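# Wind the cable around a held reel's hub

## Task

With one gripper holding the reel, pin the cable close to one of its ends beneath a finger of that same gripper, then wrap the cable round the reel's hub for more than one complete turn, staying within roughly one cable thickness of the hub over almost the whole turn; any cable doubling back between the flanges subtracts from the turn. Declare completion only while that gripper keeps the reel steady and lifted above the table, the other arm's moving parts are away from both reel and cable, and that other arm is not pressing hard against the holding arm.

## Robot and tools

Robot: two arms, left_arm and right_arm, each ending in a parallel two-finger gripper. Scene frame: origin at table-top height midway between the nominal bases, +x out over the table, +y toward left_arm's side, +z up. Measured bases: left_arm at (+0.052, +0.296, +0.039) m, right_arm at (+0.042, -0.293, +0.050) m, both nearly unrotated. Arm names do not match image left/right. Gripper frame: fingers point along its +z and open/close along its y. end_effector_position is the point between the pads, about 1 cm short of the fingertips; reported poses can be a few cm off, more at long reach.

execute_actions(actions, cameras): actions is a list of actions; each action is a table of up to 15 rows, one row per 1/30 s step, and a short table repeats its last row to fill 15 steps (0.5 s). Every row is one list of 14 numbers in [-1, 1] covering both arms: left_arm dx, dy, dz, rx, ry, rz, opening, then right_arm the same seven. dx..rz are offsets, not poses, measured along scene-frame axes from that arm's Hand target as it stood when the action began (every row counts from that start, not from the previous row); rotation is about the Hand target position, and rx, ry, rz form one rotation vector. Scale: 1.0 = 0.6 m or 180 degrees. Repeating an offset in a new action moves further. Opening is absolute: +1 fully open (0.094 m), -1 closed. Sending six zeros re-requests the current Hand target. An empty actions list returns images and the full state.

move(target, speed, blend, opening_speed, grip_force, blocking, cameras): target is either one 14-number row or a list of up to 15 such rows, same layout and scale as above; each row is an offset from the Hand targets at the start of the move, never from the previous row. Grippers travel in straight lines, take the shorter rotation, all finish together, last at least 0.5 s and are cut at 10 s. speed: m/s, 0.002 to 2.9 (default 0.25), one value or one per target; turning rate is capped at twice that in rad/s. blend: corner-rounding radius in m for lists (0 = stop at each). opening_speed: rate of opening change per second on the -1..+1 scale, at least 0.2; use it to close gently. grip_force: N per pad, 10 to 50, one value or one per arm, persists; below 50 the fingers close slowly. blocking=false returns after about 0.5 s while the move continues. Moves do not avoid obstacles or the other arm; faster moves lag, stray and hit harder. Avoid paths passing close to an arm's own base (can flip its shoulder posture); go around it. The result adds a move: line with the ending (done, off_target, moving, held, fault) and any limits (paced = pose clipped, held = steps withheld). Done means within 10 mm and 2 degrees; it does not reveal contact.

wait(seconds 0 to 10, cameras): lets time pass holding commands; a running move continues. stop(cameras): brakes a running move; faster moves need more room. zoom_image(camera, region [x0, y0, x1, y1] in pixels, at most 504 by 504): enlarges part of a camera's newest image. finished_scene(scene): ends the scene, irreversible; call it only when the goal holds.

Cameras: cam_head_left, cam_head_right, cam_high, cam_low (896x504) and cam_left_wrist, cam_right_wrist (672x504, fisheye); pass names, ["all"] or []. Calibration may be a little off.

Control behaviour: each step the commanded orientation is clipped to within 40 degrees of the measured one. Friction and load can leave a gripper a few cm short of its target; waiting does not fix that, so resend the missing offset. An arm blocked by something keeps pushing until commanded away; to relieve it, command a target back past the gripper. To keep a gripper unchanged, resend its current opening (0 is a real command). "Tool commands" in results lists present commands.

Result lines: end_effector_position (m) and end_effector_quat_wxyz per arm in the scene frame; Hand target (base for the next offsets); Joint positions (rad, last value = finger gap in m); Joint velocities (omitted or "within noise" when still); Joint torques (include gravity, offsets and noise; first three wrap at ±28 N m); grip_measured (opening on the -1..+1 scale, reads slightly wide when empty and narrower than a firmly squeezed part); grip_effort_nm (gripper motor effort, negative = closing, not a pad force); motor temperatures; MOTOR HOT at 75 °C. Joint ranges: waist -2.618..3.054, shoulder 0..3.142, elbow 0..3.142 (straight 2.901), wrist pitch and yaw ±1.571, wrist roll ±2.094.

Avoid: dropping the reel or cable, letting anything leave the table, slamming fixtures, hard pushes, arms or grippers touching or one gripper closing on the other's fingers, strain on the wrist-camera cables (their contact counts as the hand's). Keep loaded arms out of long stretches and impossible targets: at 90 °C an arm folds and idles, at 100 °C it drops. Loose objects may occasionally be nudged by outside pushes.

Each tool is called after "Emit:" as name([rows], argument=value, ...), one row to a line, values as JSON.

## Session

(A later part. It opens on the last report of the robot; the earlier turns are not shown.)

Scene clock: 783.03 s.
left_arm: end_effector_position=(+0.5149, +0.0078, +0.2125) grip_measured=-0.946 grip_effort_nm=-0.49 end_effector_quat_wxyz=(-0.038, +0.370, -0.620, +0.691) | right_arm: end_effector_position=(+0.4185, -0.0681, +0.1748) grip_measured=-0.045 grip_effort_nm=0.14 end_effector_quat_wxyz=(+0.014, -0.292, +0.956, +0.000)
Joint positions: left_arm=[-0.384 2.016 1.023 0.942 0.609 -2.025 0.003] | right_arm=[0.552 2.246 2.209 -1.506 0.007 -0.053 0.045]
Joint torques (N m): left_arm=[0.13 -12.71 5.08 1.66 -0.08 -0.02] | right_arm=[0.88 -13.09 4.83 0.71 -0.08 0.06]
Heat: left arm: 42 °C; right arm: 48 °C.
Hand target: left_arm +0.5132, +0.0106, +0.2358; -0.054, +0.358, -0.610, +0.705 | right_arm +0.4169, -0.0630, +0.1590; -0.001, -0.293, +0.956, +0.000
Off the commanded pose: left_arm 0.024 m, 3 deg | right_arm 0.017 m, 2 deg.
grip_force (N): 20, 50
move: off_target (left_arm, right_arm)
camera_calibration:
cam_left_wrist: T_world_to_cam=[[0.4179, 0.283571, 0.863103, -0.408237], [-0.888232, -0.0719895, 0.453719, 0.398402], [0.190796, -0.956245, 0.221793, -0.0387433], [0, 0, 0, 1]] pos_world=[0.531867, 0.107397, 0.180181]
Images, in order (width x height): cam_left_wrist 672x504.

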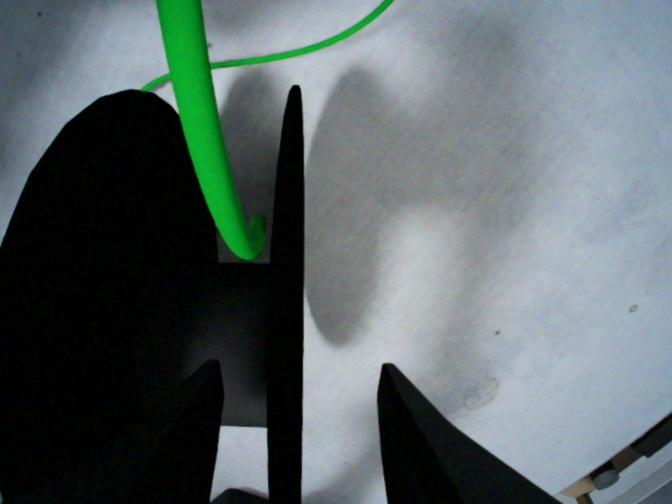

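Emit:
move(target=[-0.0507, -0.0292, -0.033, 0, 0, 0, -1.0, 0, 0, 0, 0, 0, 0, -0.043], speed=0.1, cameras=["cam_left_wrist"])

Scene clock: 799.73 s.
left_arm: end_effector_position=(+0.4835, -0.0084, +0.1867) grip_measured=-0.946 grip_effort_nm=-0.49 end_effector_quat_wxyz=(+0.036, -0.377, +0.624, -0.684) | right_arm: end_effector_position=(+0.4185, -0.0681, +0.1748) grip_measured=-0.045 grip_effort_nm=0.14 end_effector_quat_wxyz=(+0.014, -0.292, +0.956, +0.000)
Joint positions: left_arm=[-0.457 2.014 0.901 1.04 0.534 -2.025 0.003] | right_arm=[0.552 2.246 2.209 -1.506 0.007 -0.053 0.045]
Joint torques (N m): left_arm=[-0.23 -12.59 4.94 1.8 -0.08 0] | right_arm=[0.88 -13.07 4.88 0.71 -0.08 0.06]
Heat: left arm: 40 °C; right arm: 48 °C.
Hand target: left_arm +0.4827, -0.0070, +0.2163; +0.054, -0.357, +0.610, -0.705 | right_arm +0.4169, -0.0630, +0.1590; -0.001, -0.293, +0.956, +0.000
Off the commanded pose: left_arm 0.029 m, 4 deg | right_arm 0.017 m, 2 deg.
grip_force (N): 20, 50
move: off_target (left_arm, right_arm)
camera_calibration:
cam_left_wrist: T_world_to_cam=[[0.433002, 0.273288, 0.858966, -0.374846], [-0.879735, -0.0795136, 0.468769, 0.373967], [0.196409, -0.95864, 0.205991, -0.0422493], [0, 0, 0, 1]] pos_world=[0.499599, 0.0916746, 0.155379]
Images, in order (width x height): cam_left_wrist 672x504.

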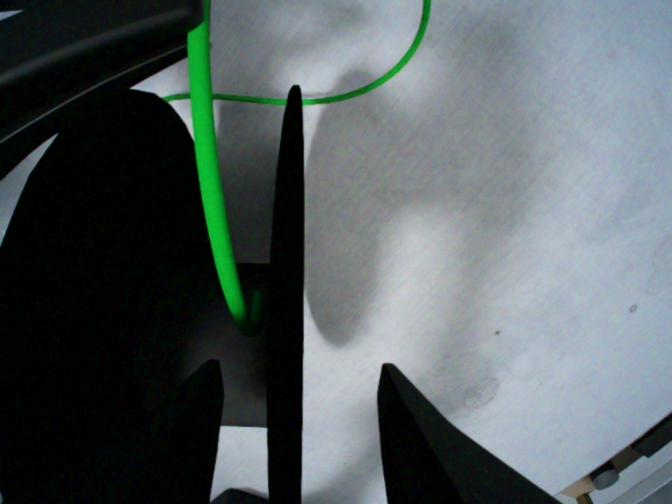

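Emit:
move(target=[-0.0507, -0.0352, 0.0, 0, 0, 0, -1.0, 0, 0, 0, 0, 0, 0, -0.043], speed=0.1, cameras=["cam_left_wrist"])

Scene clock: 811.87 s.
left_arm: end_effector_position=(+0.4534, -0.0300, +0.1906) grip_measured=-0.946 grip_effort_nm=-0.49 end_effector_quat_wxyz=(+0.039, -0.373, +0.624, -0.685) | right_arm: end_effector_position=(+0.4185, -0.0681, +0.1748) grip_measured=-0.045 grip_effort_nm=0.14 end_effector_quat_wxyz=(+0.014, -0.292, +0.956, +0.000)
Joint positions: left_arm=[-0.55 1.96 0.828 1.067 0.441 -2.025 0.003] | right_arm=[0.552 2.246 2.209 -1.506 0.007 -0.053 0.045]
Joint torques (N m): left_arm=[-0.05 -11.77 4.63 1.83 -0.09 0.02] | right_arm=[0.88 -13.09 4.83 0.71 -0.08 0.07]
Heat: left arm: 40 °C; right arm: 48 °C.
Hand target: left_arm +0.4523, -0.0281, +0.2162; +0.054, -0.357, +0.610, -0.705 | right_arm +0.4169, -0.0630, +0.1590; -0.001, -0.293, +0.956, +0.000
Off the commanded pose: left_arm 0.026 m, 4 deg | right_arm 0.017 m, 2 deg.
grip_force (N): 20, 50
move: off_target (left_arm, right_arm)
camera_calibration:
cam_left_wrist: T_world_to_cam=[[0.42477, 0.271741, 0.863555, -0.356584], [-0.884298, -0.0797354, 0.460064, 0.347743], [0.193874, -0.959061, 0.206431, -0.0567778], [0, 0, 0, 1]] pos_world=[0.469983, 0.0701728, 0.159667]
Images, in order (width x height): cam_left_wrist 672x504.

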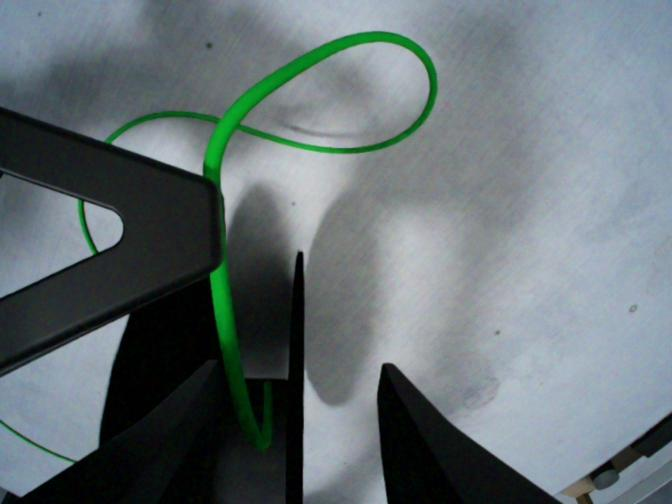

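Emit:
execute_actions(actions=[], cameras=["cam_high", "cam_low", "cam_head_right"])

Emit:
zoom_image(camera="cam_high", region=[350, 120, 600, 320])

Emit:
zoom_image(camera="cam_low", region=[330, 120, 630, 360])

Scene clock: 815.07 s.
left_arm: end_effector_position=(+0.4535, -0.0299, +0.1906) grip_measured=-0.946 grip_effort_nm=-0.49 end_effector_quat_wxyz=(+0.039, -0.373, +0.624, -0.685) | right_arm: end_effector_position=(+0.4185, -0.0681, +0.1748) grip_measured=-0.045 grip_effort_nm=0.14 end_effector_quat_wxyz=(+0.014, -0.292, +0.956, +0.000)
Joint positions: left_arm=[-0.55 1.96 0.828 1.067 0.44 -2.025 0.003] | right_arm=[0.552 2.246 2.209 -1.506 0.007 -0.053 0.045]
Joint velocities: within noise
Joint torques (N m): left_arm=[-0.03 -11.75 4.64 1.82 -0.1 0] | right_arm=[0.9 -13.08 4.86 0.7 -0.09 0.06]
Motor temperatures (°C): left_arm=[29 40 40 37 27 28 31] | right_arm=[31 48 39 29 27 26 31]
Heat: left arm: 40 °C; right arm: 48 °C.
Hand target: left_arm +0.4524, -0.0281, +0.2162; +0.054, -0.358, +0.610, -0.705 | right_arm +0.4169, -0.0630, +0.1590; -0.001, -0.293, +0.956, +0.000
Tool commands: left_gripper/opening=-1.0 right_gripper/opening=-0.043
Off the commanded pose: left_arm 0.026 m, 4 deg | right_arm 0.017 m, 2 deg.
grip_force (N): 20, 50
Images, in order (width x height): cam_head_right 896x504, cam_high 896x504, cam_low 896x504.

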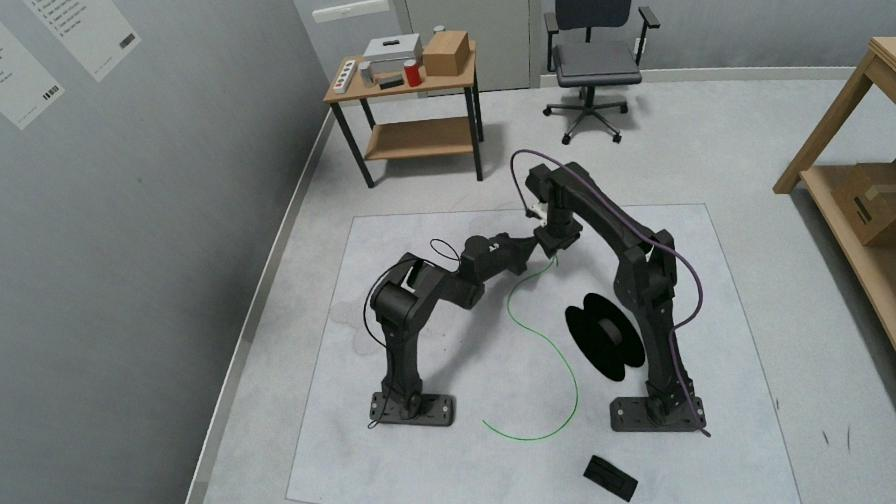

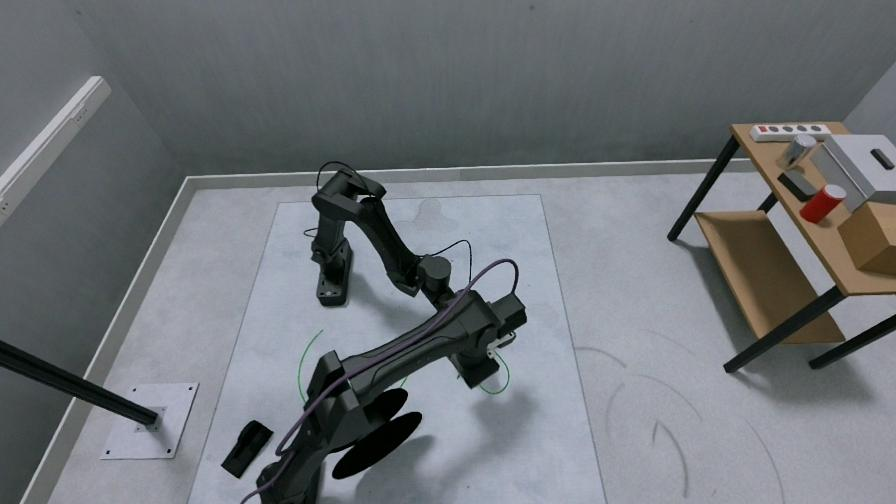

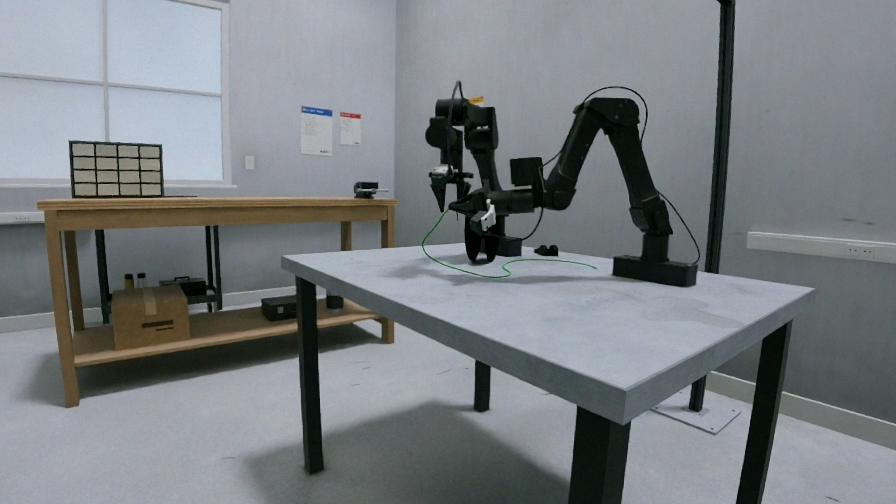

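Scaled by 2.016 from the camera's 896x504 image, which has a finer 1280x720 frame.

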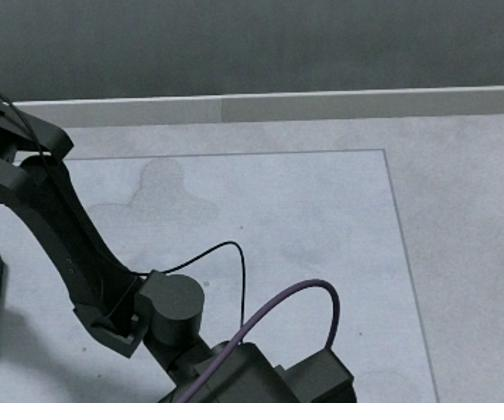

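Scaled by 1.680 from the camera's 896x504 image, which has a finer 1280x720 frame.

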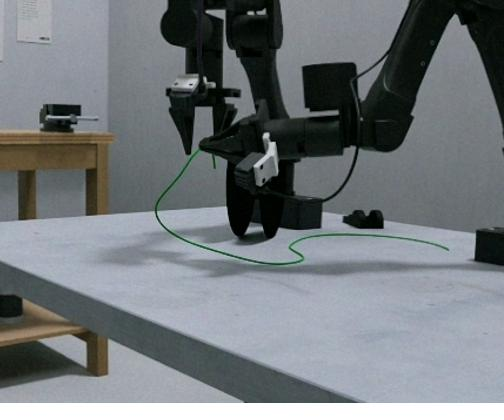

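Emit:
wait(seconds=0, cameras=["cam_head_right", "cam_high"])

Scene clock: 816.43 s.
left_arm: end_effector_position=(+0.4535, -0.0299, +0.1906) grip_measured=-0.946 grip_effort_nm=-0.49 end_effector_quat_wxyz=(+0.039, -0.373, +0.624, -0.685) | right_arm: end_effector_position=(+0.4185, -0.0681, +0.1748) grip_measured=-0.045 grip_effort_nm=0.14 end_effector_quat_wxyz=(+0.014, -0.292, +0.956, +0.000)
Joint positions: left_arm=[-0.55 1.96 0.828 1.067 0.44 -2.025 0.003] | right_arm=[0.552 2.246 2.209 -1.506 0.007 -0.053 0.045]
Joint torques (N m): left_arm=[-0.14 -11.63 4.7 1.83 -0.09 -0.01] | right_arm=[0.9 -13.09 4.83 0.72 -0.08 0.06]
Heat: left arm: 40 °C; right arm: 48 °C.
Hand target: left_arm +0.4524, -0.0281, +0.2162; +0.054, -0.358, +0.610, -0.705 | right_arm +0.4169, -0.0630, +0.1590; -0.001, -0.293, +0.956, +0.000
Tool commands: left_gripper/opening=-1.0 right_gripper/opening=-0.043
Off the commanded pose: left_arm 0.026 m, 4 deg | right_arm 0.017 m, 2 deg.
grip_force (N): 20, 50
Images, in order (width x height): cam_head_right 896x504, cam_high 896x504.

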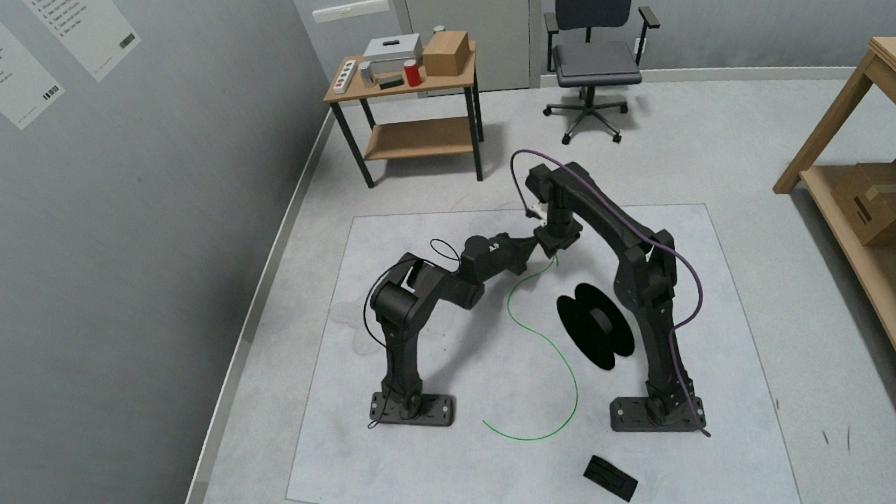

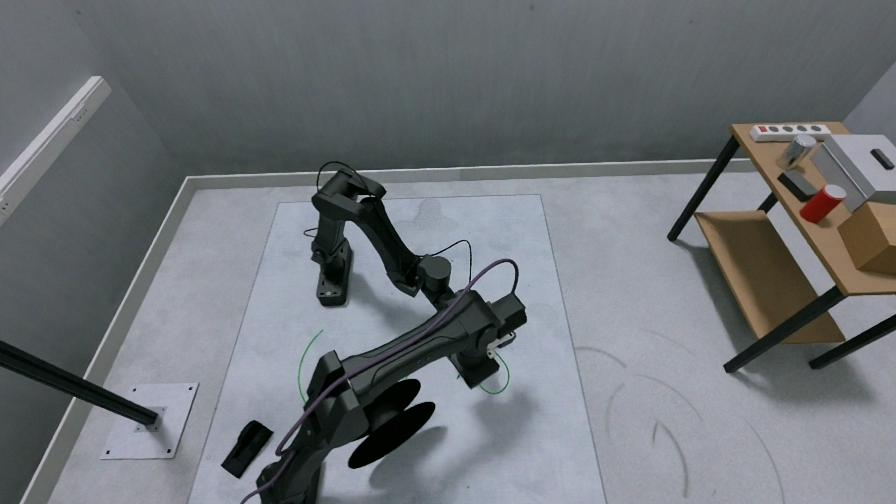

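Emit:
wait(seconds=0, cameras=["cam_head_right", "cam_left_wrist"])

Scene clock: 818.93 s.
left_arm: end_effector_position=(+0.4535, -0.0299, +0.1906) grip_measured=-0.946 grip_effort_nm=-0.49 end_effector_quat_wxyz=(+0.039, -0.373, +0.624, -0.685) | right_arm: end_effector_position=(+0.4185, -0.0681, +0.1748) grip_measured=-0.045 grip_effort_nm=0.14 end_effector_quat_wxyz=(+0.014, -0.292, +0.956, +0.000)
Joint positions: left_arm=[-0.55 1.96 0.828 1.067 0.44 -2.025 0.003] | right_arm=[0.552 2.246 2.209 -1.506 0.007 -0.053 0.045]
Joint torques (N m): left_arm=[-0.13 -11.69 4.68 1.83 -0.08 0.02] | right_arm=[0.9 -13.08 4.83 0.71 -0.08 0.06]
Heat: left arm: 40 °C; right arm: 48 °C.
Hand target: left_arm +0.4524, -0.0281, +0.2162; +0.054, -0.358, +0.610, -0.705 | right_arm +0.4169, -0.0630, +0.1590; -0.001, -0.293, +0.956, +0.000
Tool commands: left_gripper/opening=-1.0 right_gripper/opening=-0.043
Off the commanded pose: left_arm 0.026 m, 4 deg | right_arm 0.017 m, 2 deg.
grip_force (N): 20, 50
camera_calibration:
cam_left_wrist: T_world_to_cam=[[0.424557, 0.271956, 0.863592, -0.356533], [-0.884247, -0.0804345, 0.460041, 0.347781], [0.194574, -0.958942, 0.206328, -0.0570035], [0, 0, 0, 1]] pos_world=[0.469984, 0.0702718, 0.159666]
Images, in order (width x height): cam_head_right 896x504, cam_left_wrist 672x504.

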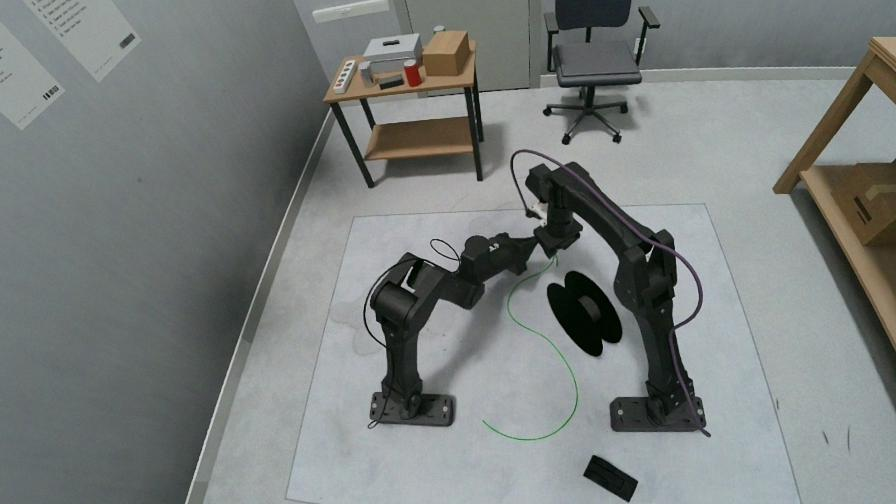

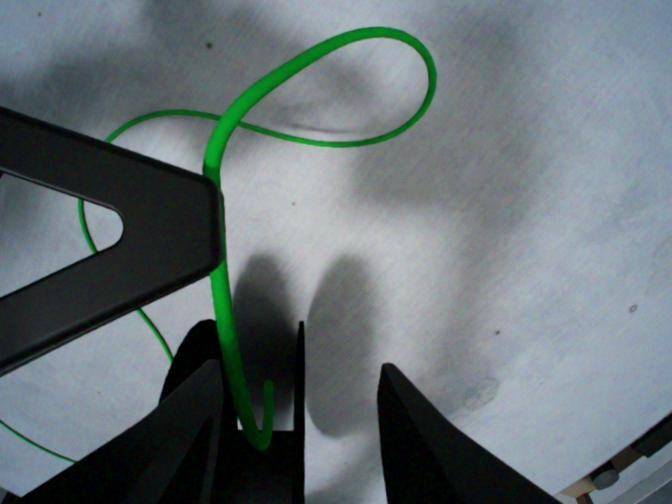

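Emit:
wait(seconds=0, cameras=["cam_head_right", "cam_left_wrist"])

Scene clock: 829.53 s.
left_arm: end_effector_position=(+0.4535, -0.0299, +0.1906) grip_measured=-0.946 grip_effort_nm=-0.49 end_effector_quat_wxyz=(+0.039, -0.373, +0.624, -0.685) | right_arm: end_effector_position=(+0.4185, -0.0681, +0.1748) grip_measured=-0.045 grip_effort_nm=0.14 end_effector_quat_wxyz=(+0.014, -0.292, +0.956, +0.000)
Joint positions: left_arm=[-0.55 1.96 0.828 1.067 0.44 -2.025 0.003] | right_arm=[0.552 2.246 2.209 -1.506 0.007 -0.053 0.045]
Joint torques (N m): left_arm=[-0.14 -11.58 4.68 1.82 -0.08 0] | right_arm=[0.88 -13.07 4.82 0.71 -0.08 0.06]
Heat: left arm: 40 °C; right arm: 49 °C.
Hand target: left_arm +0.4524, -0.0281, +0.2162; +0.054, -0.358, +0.610, -0.705 | right_arm +0.4169, -0.0630, +0.1590; -0.001, -0.293, +0.956, +0.000
Tool commands: left_gripper/opening=-1.0 right_gripper/opening=-0.043
Off the commanded pose: left_arm 0.026 m, 4 deg | right_arm 0.017 m, 2 deg.
grip_force (N): 20, 50
camera_calibration:
cam_left_wrist: T_world_to_cam=[[0.424557, 0.271956, 0.863592, -0.356533], [-0.884247, -0.0804345, 0.460041, 0.347781], [0.194574, -0.958942, 0.206328, -0.0570035], [0, 0, 0, 1]] pos_world=[0.469984, 0.0702718, 0.159666]
Images, in order (width x height): cam_head_right 896x504, cam_left_wrist 672x504.

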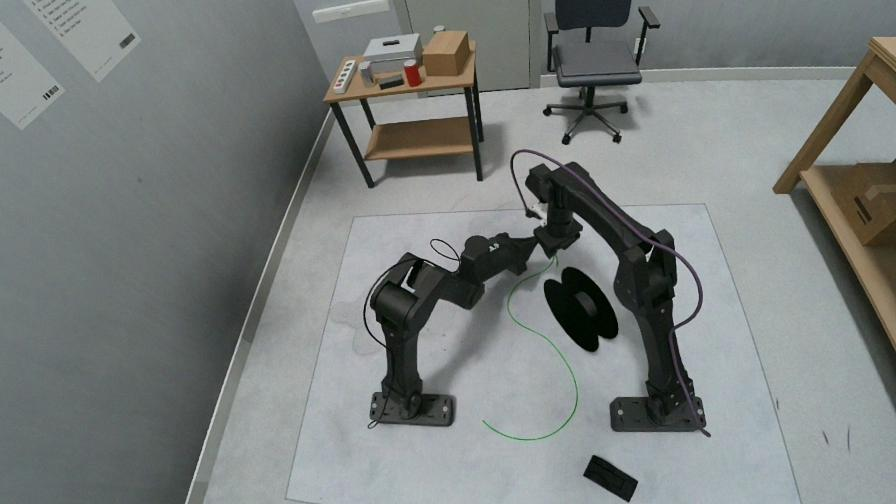

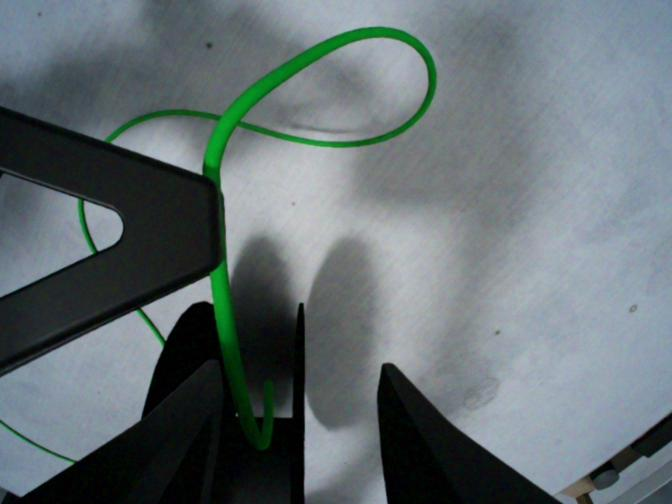

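Emit:
move(target=[-0.0822, -0.0572, 0.008, 0, 0, 0, -1.0, -0.0822, -0.0572, 0.0, 0, 0, 0, -0.043], speed=0.08, cameras=["cam_left_wrist", "cam_head_right"])

Scene clock: 853.00 s.
left_arm: end_effector_position=(+0.4048, -0.0642, +0.1970) grip_measured=-0.946 grip_effort_nm=-0.49 end_effector_quat_wxyz=(+0.043, -0.371, +0.626, -0.685) | right_arm: end_effector_position=(+0.3669, -0.0990, +0.1492) grip_measured=-0.045 grip_effort_nm=0.14 end_effector_quat_wxyz=(-0.020, -0.292, +0.956, -0.009)
Joint positions: left_arm=[-0.717 1.882 0.745 1.077 0.271 -2.026 0.003] | right_arm=[0.552 2.031 1.769 -1.351 0.007 -0.053 0.045]
Joint torques (N m): left_arm=[-0.35 -10.88 4.7 1.84 -0.08 0.01] | right_arm=[-0.02 -17.25 4.78 0.59 -0.08 -0.05]
Heat: left arm: 40 °C; right arm: 49 °C.
Hand target: left_arm +0.4030, -0.0624, +0.2211; +0.054, -0.357, +0.610, -0.705 | right_arm +0.3676, -0.0973, +0.1591; +0.000, -0.293, +0.956, +0.000
Off the commanded pose: left_arm 0.024 m, 3 deg | right_arm 0.010 m, 2 deg.
grip_force (N): 20, 50
move: off_target (left_arm)
camera_calibration:
cam_left_wrist: T_world_to_cam=[[0.416469, 0.267293, 0.868969, -0.33014], [-0.888142, -0.0846704, 0.451702, 0.301935], [0.194313, -0.959888, 0.202131, -0.0808929], [0, 0, 0, 1]] pos_world=[0.421373, 0.0361606, 0.166847]
Images, in order (width x height): cam_head_right 896x504, cam_left_wrist 672x504.

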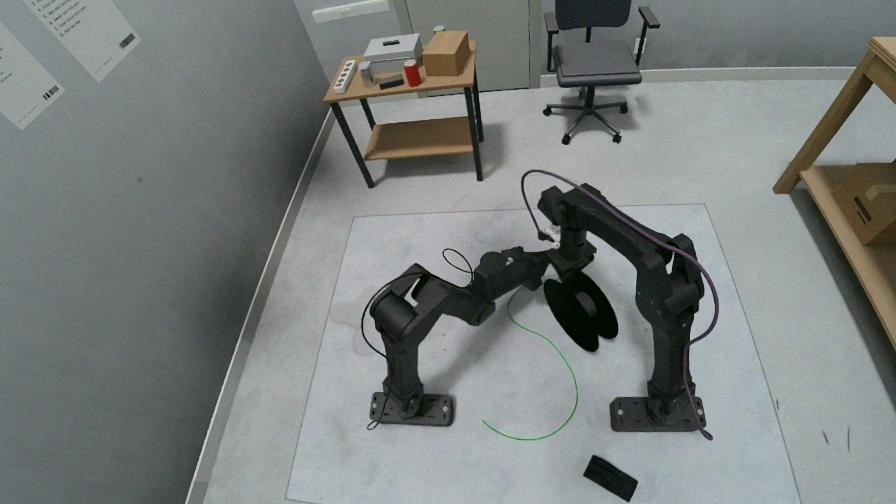

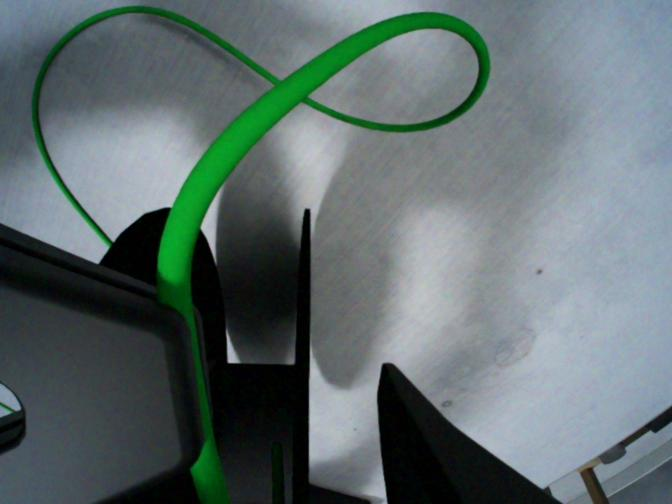

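Emit:
move(target=[0, 0, 0.0, 0, 0, 0, -1.0, 0.0, 0.0, 0.035, 0, 0, 0, -0.043], speed=0.06, cameras=["cam_left_wrist"])

Scene clock: 858.23 s.
left_arm: end_effector_position=(+0.4048, -0.0641, +0.1970) grip_measured=-0.946 grip_effort_nm=-0.49 end_effector_quat_wxyz=(+0.044, -0.371, +0.626, -0.685) | right_arm: end_effector_position=(+0.3667, -0.0992, +0.1619) grip_measured=-0.045 grip_effort_nm=0.14 end_effector_quat_wxyz=(-0.020, -0.292, +0.956, -0.009)
Joint positions: left_arm=[-0.717 1.882 0.745 1.077 0.271 -2.026 0.003] | right_arm=[0.552 2.031 1.819 -1.402 0.007 -0.053 0.045]
Joint torques (N m): left_arm=[-0.31 -10.88 4.78 1.83 -0.11 0.02] | right_arm=[-0.02 -17.02 7.34 0.22 -0.08 -0.05]
Heat: left arm: 40 °C; right arm: 51 °C.
Hand target: left_arm +0.4030, -0.0625, +0.2211; +0.054, -0.357, +0.610, -0.705 | right_arm +0.3675, -0.0973, +0.1801; +0.000, -0.293, +0.956, +0.000
Off the commanded pose: left_arm 0.024 m, 3 deg | right_arm 0.018 m, 2 deg.
grip_force (N): 20, 50
move: off_target (left_arm, right_arm)
camera_calibration:
cam_left_wrist: T_world_to_cam=[[0.416338, 0.26747, 0.868978, -0.330119], [-0.888115, -0.0850488, 0.451685, 0.301949], [0.194718, -0.959805, 0.202135, -0.080972], [0, 0, 0, 1]] pos_world=[0.421373, 0.0362602, 0.166847]
Images, in order (width x height): cam_left_wrist 672x504.

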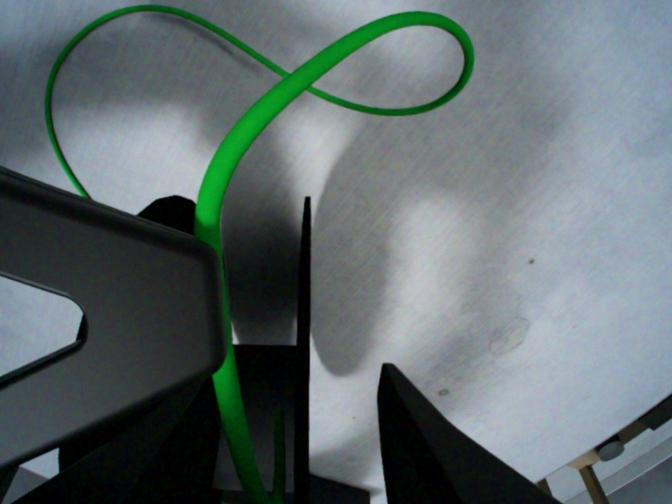

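Emit:
move(target=[-0.0683, -0.0477, 0.0, 0, 0, 0, -1.0, -0.0683, -0.0477, 0.02, 0, 0, 0, -0.043], speed=0.08, cameras=["cam_left_wrist", "cam_head_right"])

Scene clock: 865.53 s.
left_arm: end_effector_position=(+0.3634, -0.0935, +0.1973) grip_measured=-0.946 grip_effort_nm=-0.49 end_effector_quat_wxyz=(+0.046, -0.368, +0.628, -0.684) | right_arm: end_effector_position=(+0.3285, -0.1232, +0.1854) grip_measured=-0.045 grip_effort_nm=0.14 end_effector_quat_wxyz=(-0.011, -0.293, +0.956, -0.006)
Joint positions: left_arm=[-0.87 1.855 0.707 1.087 0.12 -2.026 0.003] | right_arm=[0.549 1.829 1.637 -1.402 0.007 -0.059 0.045]
Joint torques (N m): left_arm=[-0.29 -10.51 4.63 1.87 -0.15 0.02] | right_arm=[-0.69 -14.41 4.81 0.5 -0.07 -0.09]
Motor temperatures (°C): left_arm=[29 40 39 39 27 28 31] | right_arm=[30 53 39 28 27 26 30]
Heat: left arm: 40 °C; right arm: 53 °C.
Hand target: left_arm +0.3620, -0.0910, +0.2209; +0.054, -0.358, +0.610, -0.705 | right_arm +0.3266, -0.1259, +0.1921; +0.000, -0.293, +0.956, +0.000
Off the commanded pose: left_arm 0.024 m, 4 deg | right_arm 0.007 m, 1 deg.
grip_force (N): 20, 50
move: off_target (left_arm)
camera_calibration:
cam_left_wrist: T_world_to_cam=[[0.41165, 0.260902, 0.873198, -0.304965], [-0.891098, -0.0855999, 0.445665, 0.264745], [0.191021, -0.961563, 0.197252, -0.0989796], [0, 0, 0, 1]] pos_world=[0.38036, 0.00705309, 0.167831]
Images, in order (width x height): cam_head_right 896x504, cam_left_wrist 672x504.

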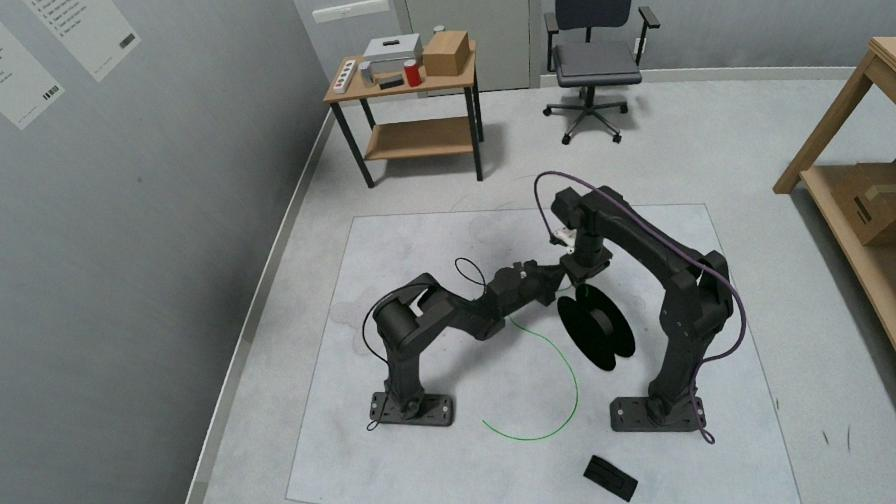

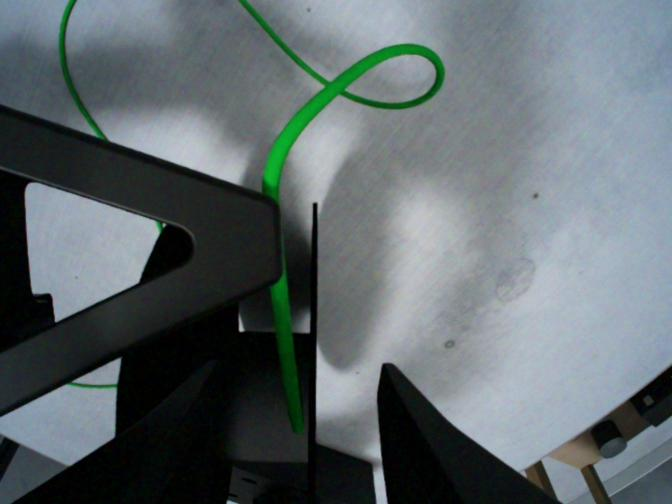

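Emit:
wait(seconds=0, cameras=["cam_head_right", "cam_head_left", "cam_left_wrist", "cam_low"])

Emit:
zoom_image(camera="cam_head_right", region=[480, 200, 680, 400])

Emit:
zoom_image(camera="cam_low", region=[400, 150, 600, 300])

Scene clock: 872.03 s.
left_arm: end_effector_position=(+0.3634, -0.0934, +0.1973) grip_measured=-0.946 grip_effort_nm=-0.49 end_effector_quat_wxyz=(+0.046, -0.368, +0.628, -0.684) | right_arm: end_effector_position=(+0.3285, -0.1232, +0.1854) grip_measured=-0.045 grip_effort_nm=0.13 end_effector_quat_wxyz=(-0.011, -0.293, +0.956, -0.006)
Joint positions: left_arm=[-0.87 1.855 0.707 1.087 0.12 -2.026 0.003] | right_arm=[0.549 1.829 1.637 -1.402 0.007 -0.059 0.045]
Joint torques (N m): left_arm=[-0.27 -10.54 4.72 1.88 -0.12 0] | right_arm=[-0.69 -14.38 4.78 0.49 -0.07 -0.09]
Heat: left arm: 41 °C; right arm: 53 °C.
Hand target: left_arm +0.3620, -0.0910, +0.2209; +0.054, -0.358, +0.610, -0.705 | right_arm +0.3266, -0.1259, +0.1921; +0.000, -0.293, +0.956, +0.000
Tool commands: left_gripper/opening=-1.0 right_gripper/opening=-0.043
Off the commanded pose: left_arm 0.024 m, 4 deg | right_arm 0.007 m, 1 deg.
grip_force (N): 20, 50
camera_calibration:
cam_left_wrist: T_world_to_cam=[[0.411527, 0.261052, 0.873211, -0.304921], [-0.891072, -0.0859716, 0.445646, 0.264741], [0.191408, -0.961489, 0.197236, -0.0991253], [0, 0, 0, 1]] pos_world=[0.38036, 0.00705264, 0.167831]
Images, in order (width x height): cam_head_left 896x504, cam_head_right 896x504, cam_low 896x504, cam_left_wrist 672x504.

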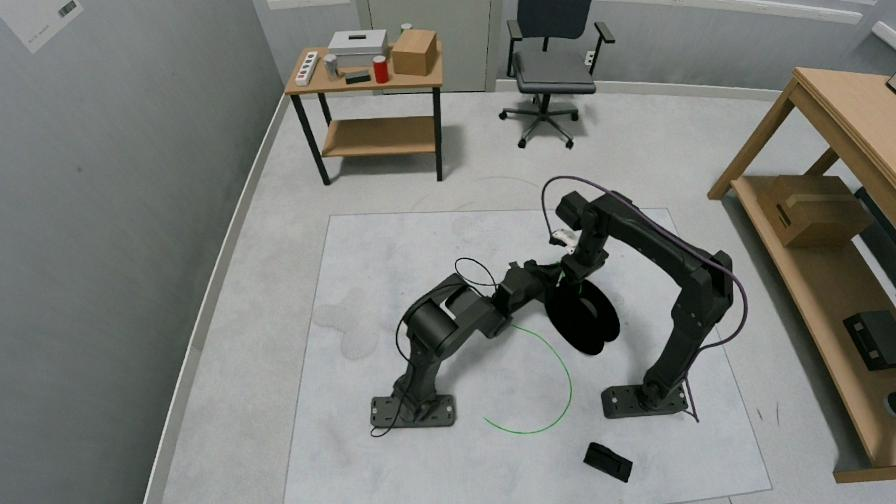

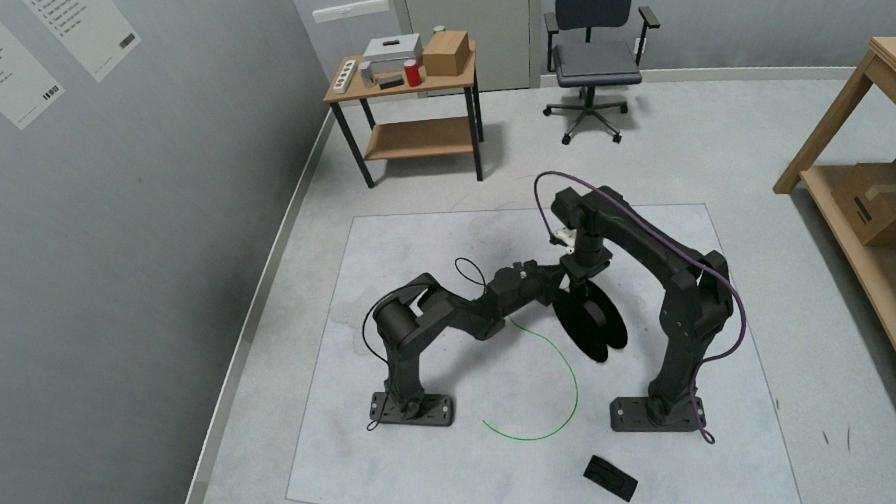

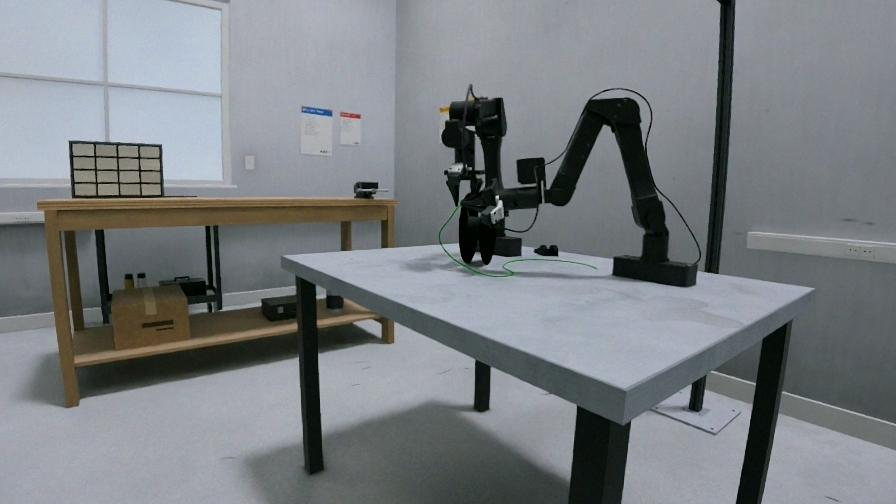

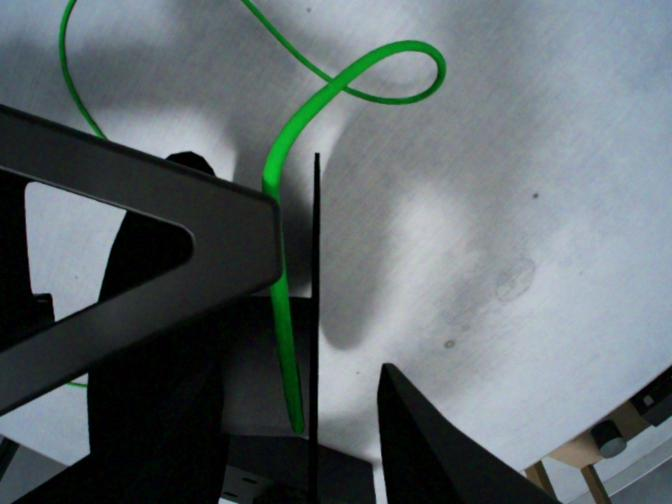

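Scaled by 2.520 from the camera's 896x504 image, which has a finer 1280x720 frame.

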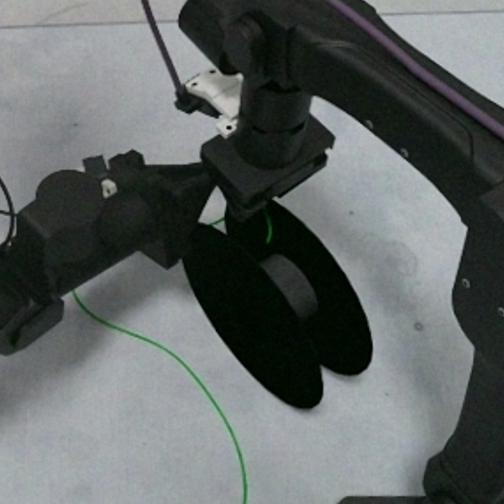

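Scaled by 2.520 from the camera's 896x504 image, which has a finer 1280x720 frame.

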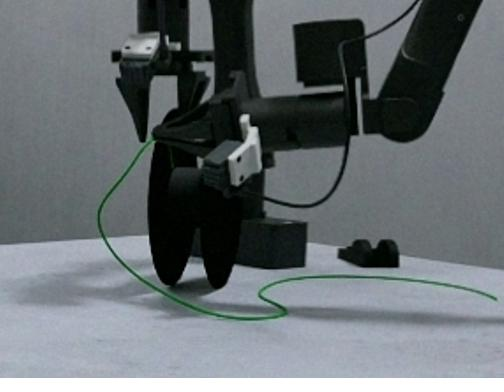

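Emit:
wait(seconds=0, cameras=["cam_head_right", "cam_left_wrist"])

Emit:
zoom_image(camera="cam_head_right", region=[480, 220, 640, 380])

Scene clock: 893.57 s.
left_arm: end_effector_position=(+0.3634, -0.0934, +0.1973) grip_measured=-0.946 grip_effort_nm=-0.49 end_effector_quat_wxyz=(+0.046, -0.368, +0.628, -0.684) | right_arm: end_effector_position=(+0.3285, -0.1232, +0.1854) grip_measured=-0.045 grip_effort_nm=0.14 end_effector_quat_wxyz=(-0.011, -0.293, +0.956, -0.006)
Joint positions: left_arm=[-0.87 1.855 0.707 1.087 0.12 -2.026 0.003] | right_arm=[0.549 1.829 1.637 -1.402 0.007 -0.059 0.045]
Joint torques (N m): left_arm=[-0.24 -10.61 4.7 1.85 -0.11 0.01] | right_arm=[-0.69 -14.41 4.81 0.48 -0.08 -0.09]
Heat: left arm: 41 °C; right arm: 52 °C.
Hand target: left_arm +0.3620, -0.0910, +0.2209; +0.054, -0.358, +0.610, -0.705 | right_arm +0.3266, -0.1259, +0.1921; +0.000, -0.293, +0.956, +0.000
Tool commands: left_gripper/opening=-1.0 right_gripper/opening=-0.043
Off the commanded pose: left_arm 0.024 m, 4 deg | right_arm 0.007 m, 1 deg.
grip_force (N): 20, 50
camera_calibration:
cam_left_wrist: T_world_to_cam=[[0.411527, 0.261052, 0.873211, -0.304921], [-0.891072, -0.0859716, 0.445646, 0.264741], [0.191408, -0.961489, 0.197236, -0.0991253], [0, 0, 0, 1]] pos_world=[0.38036, 0.00705264, 0.167831]
Images, in order (width x height): cam_head_right 896x504, cam_left_wrist 672x504.

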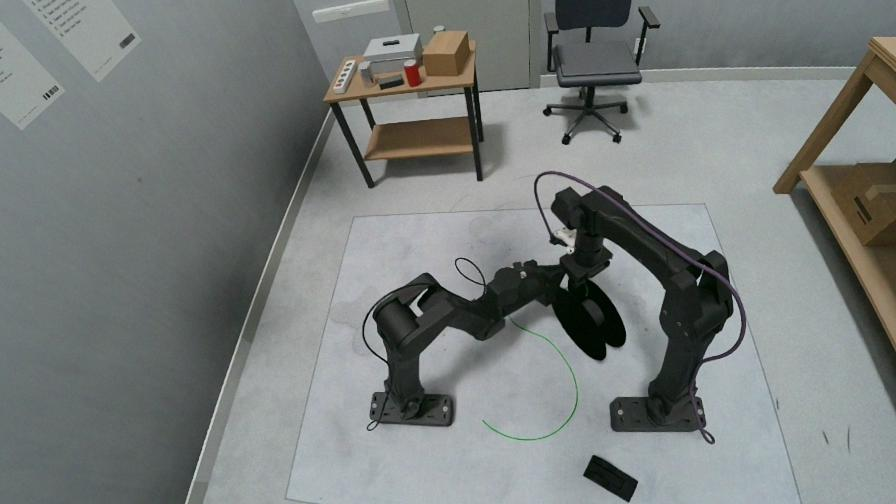

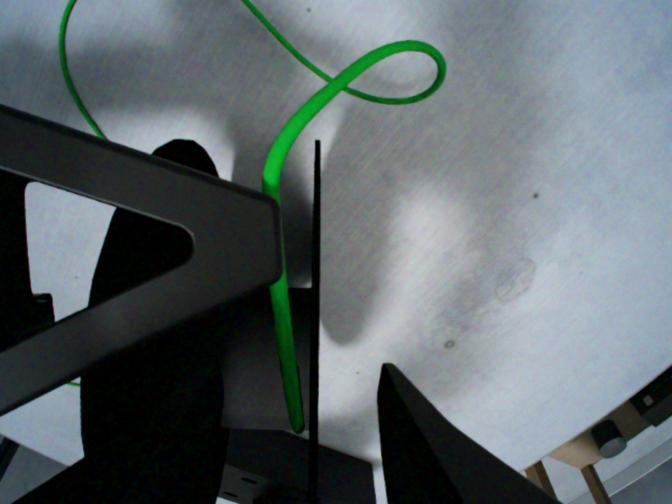

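Scaled by 3.150 from the camera's 896x504 image, which has a finer 1280x720 frame.

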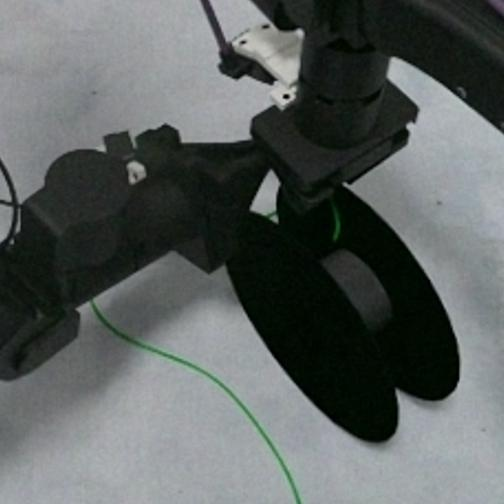

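Emit:
move(target=[0, 0, -0.025, 0, 0, 0, -1.0, -0.0192, -0.0133, -0.045, 0, 0, 0, -0.043], speed=0.03, cameras=["cam_left_wrist", "cam_head_right"])

Emit:
zoom_image(camera="cam_head_right", region=[480, 220, 640, 380])

Scene clock: 909.43 s.
left_arm: end_effector_position=(+0.3618, -0.0914, +0.2078) grip_measured=-0.946 grip_effort_nm=-0.49 end_effector_quat_wxyz=(-0.050, +0.357, -0.614, +0.702) | right_arm: end_effector_position=(+0.3137, -0.1328, +0.1578) grip_measured=-0.045 grip_effort_nm=0.14 end_effector_quat_wxyz=(-0.019, -0.294, +0.956, -0.008)
Joint positions: left_arm=[-0.87 1.855 0.692 1.154 0.119 -2.026 0.003] | right_arm=[0.547 1.778 1.463 -1.296 0.007 -0.063 0.045]
Joint torques (N m): left_arm=[-0.2 -6.52 4.57 1.88 -0.09 0] | right_arm=[-0.83 -14.13 4.81 0.57 -0.08 -0.08]
Heat: left arm: 41 °C; right arm: 52 °C.
Hand target: left_arm +0.3621, -0.0910, +0.2060; -0.054, +0.358, -0.610, +0.705 | right_arm +0.3151, -0.1339, +0.1651; +0.000, -0.293, +0.956, +0.000
Off the commanded pose: left_arm 0.002 m, 1 deg | right_arm 0.007 m, 2 deg.
grip_force (N): 20, 50
move: done
camera_calibration:
cam_left_wrist: T_world_to_cam=[[0.381871, 0.295185, 0.875808, -0.300652], [-0.905643, -0.069508, 0.418306, 0.271203], [0.184353, -0.952908, 0.240789, -0.104613], [0, 0, 0, 1]] pos_world=[0.379709, 0.00791226, 0.175057]
Images, in order (width x height): cam_head_right 896x504, cam_left_wrist 672x504.

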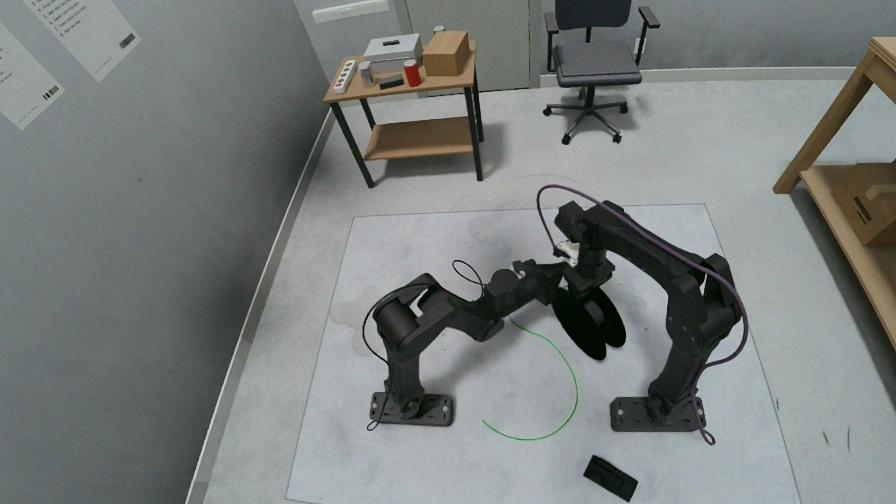

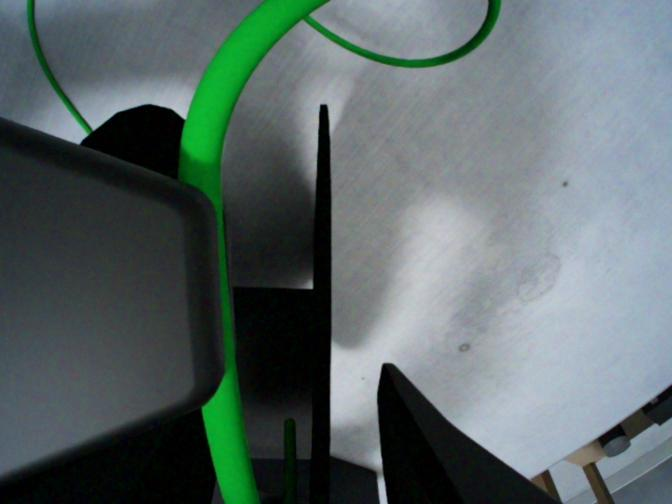

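Scaled by 3.150 from the camera's 896x504 image, which has a finer 1280x720 frame.

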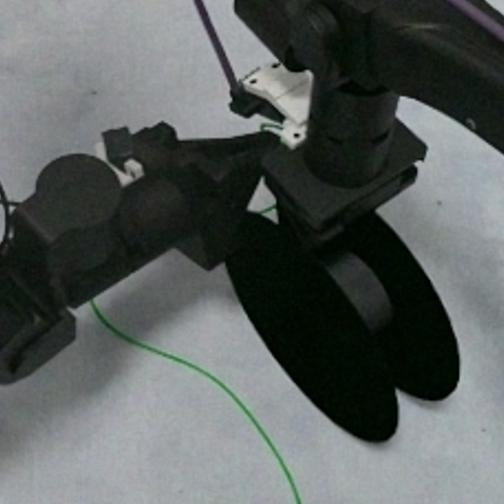

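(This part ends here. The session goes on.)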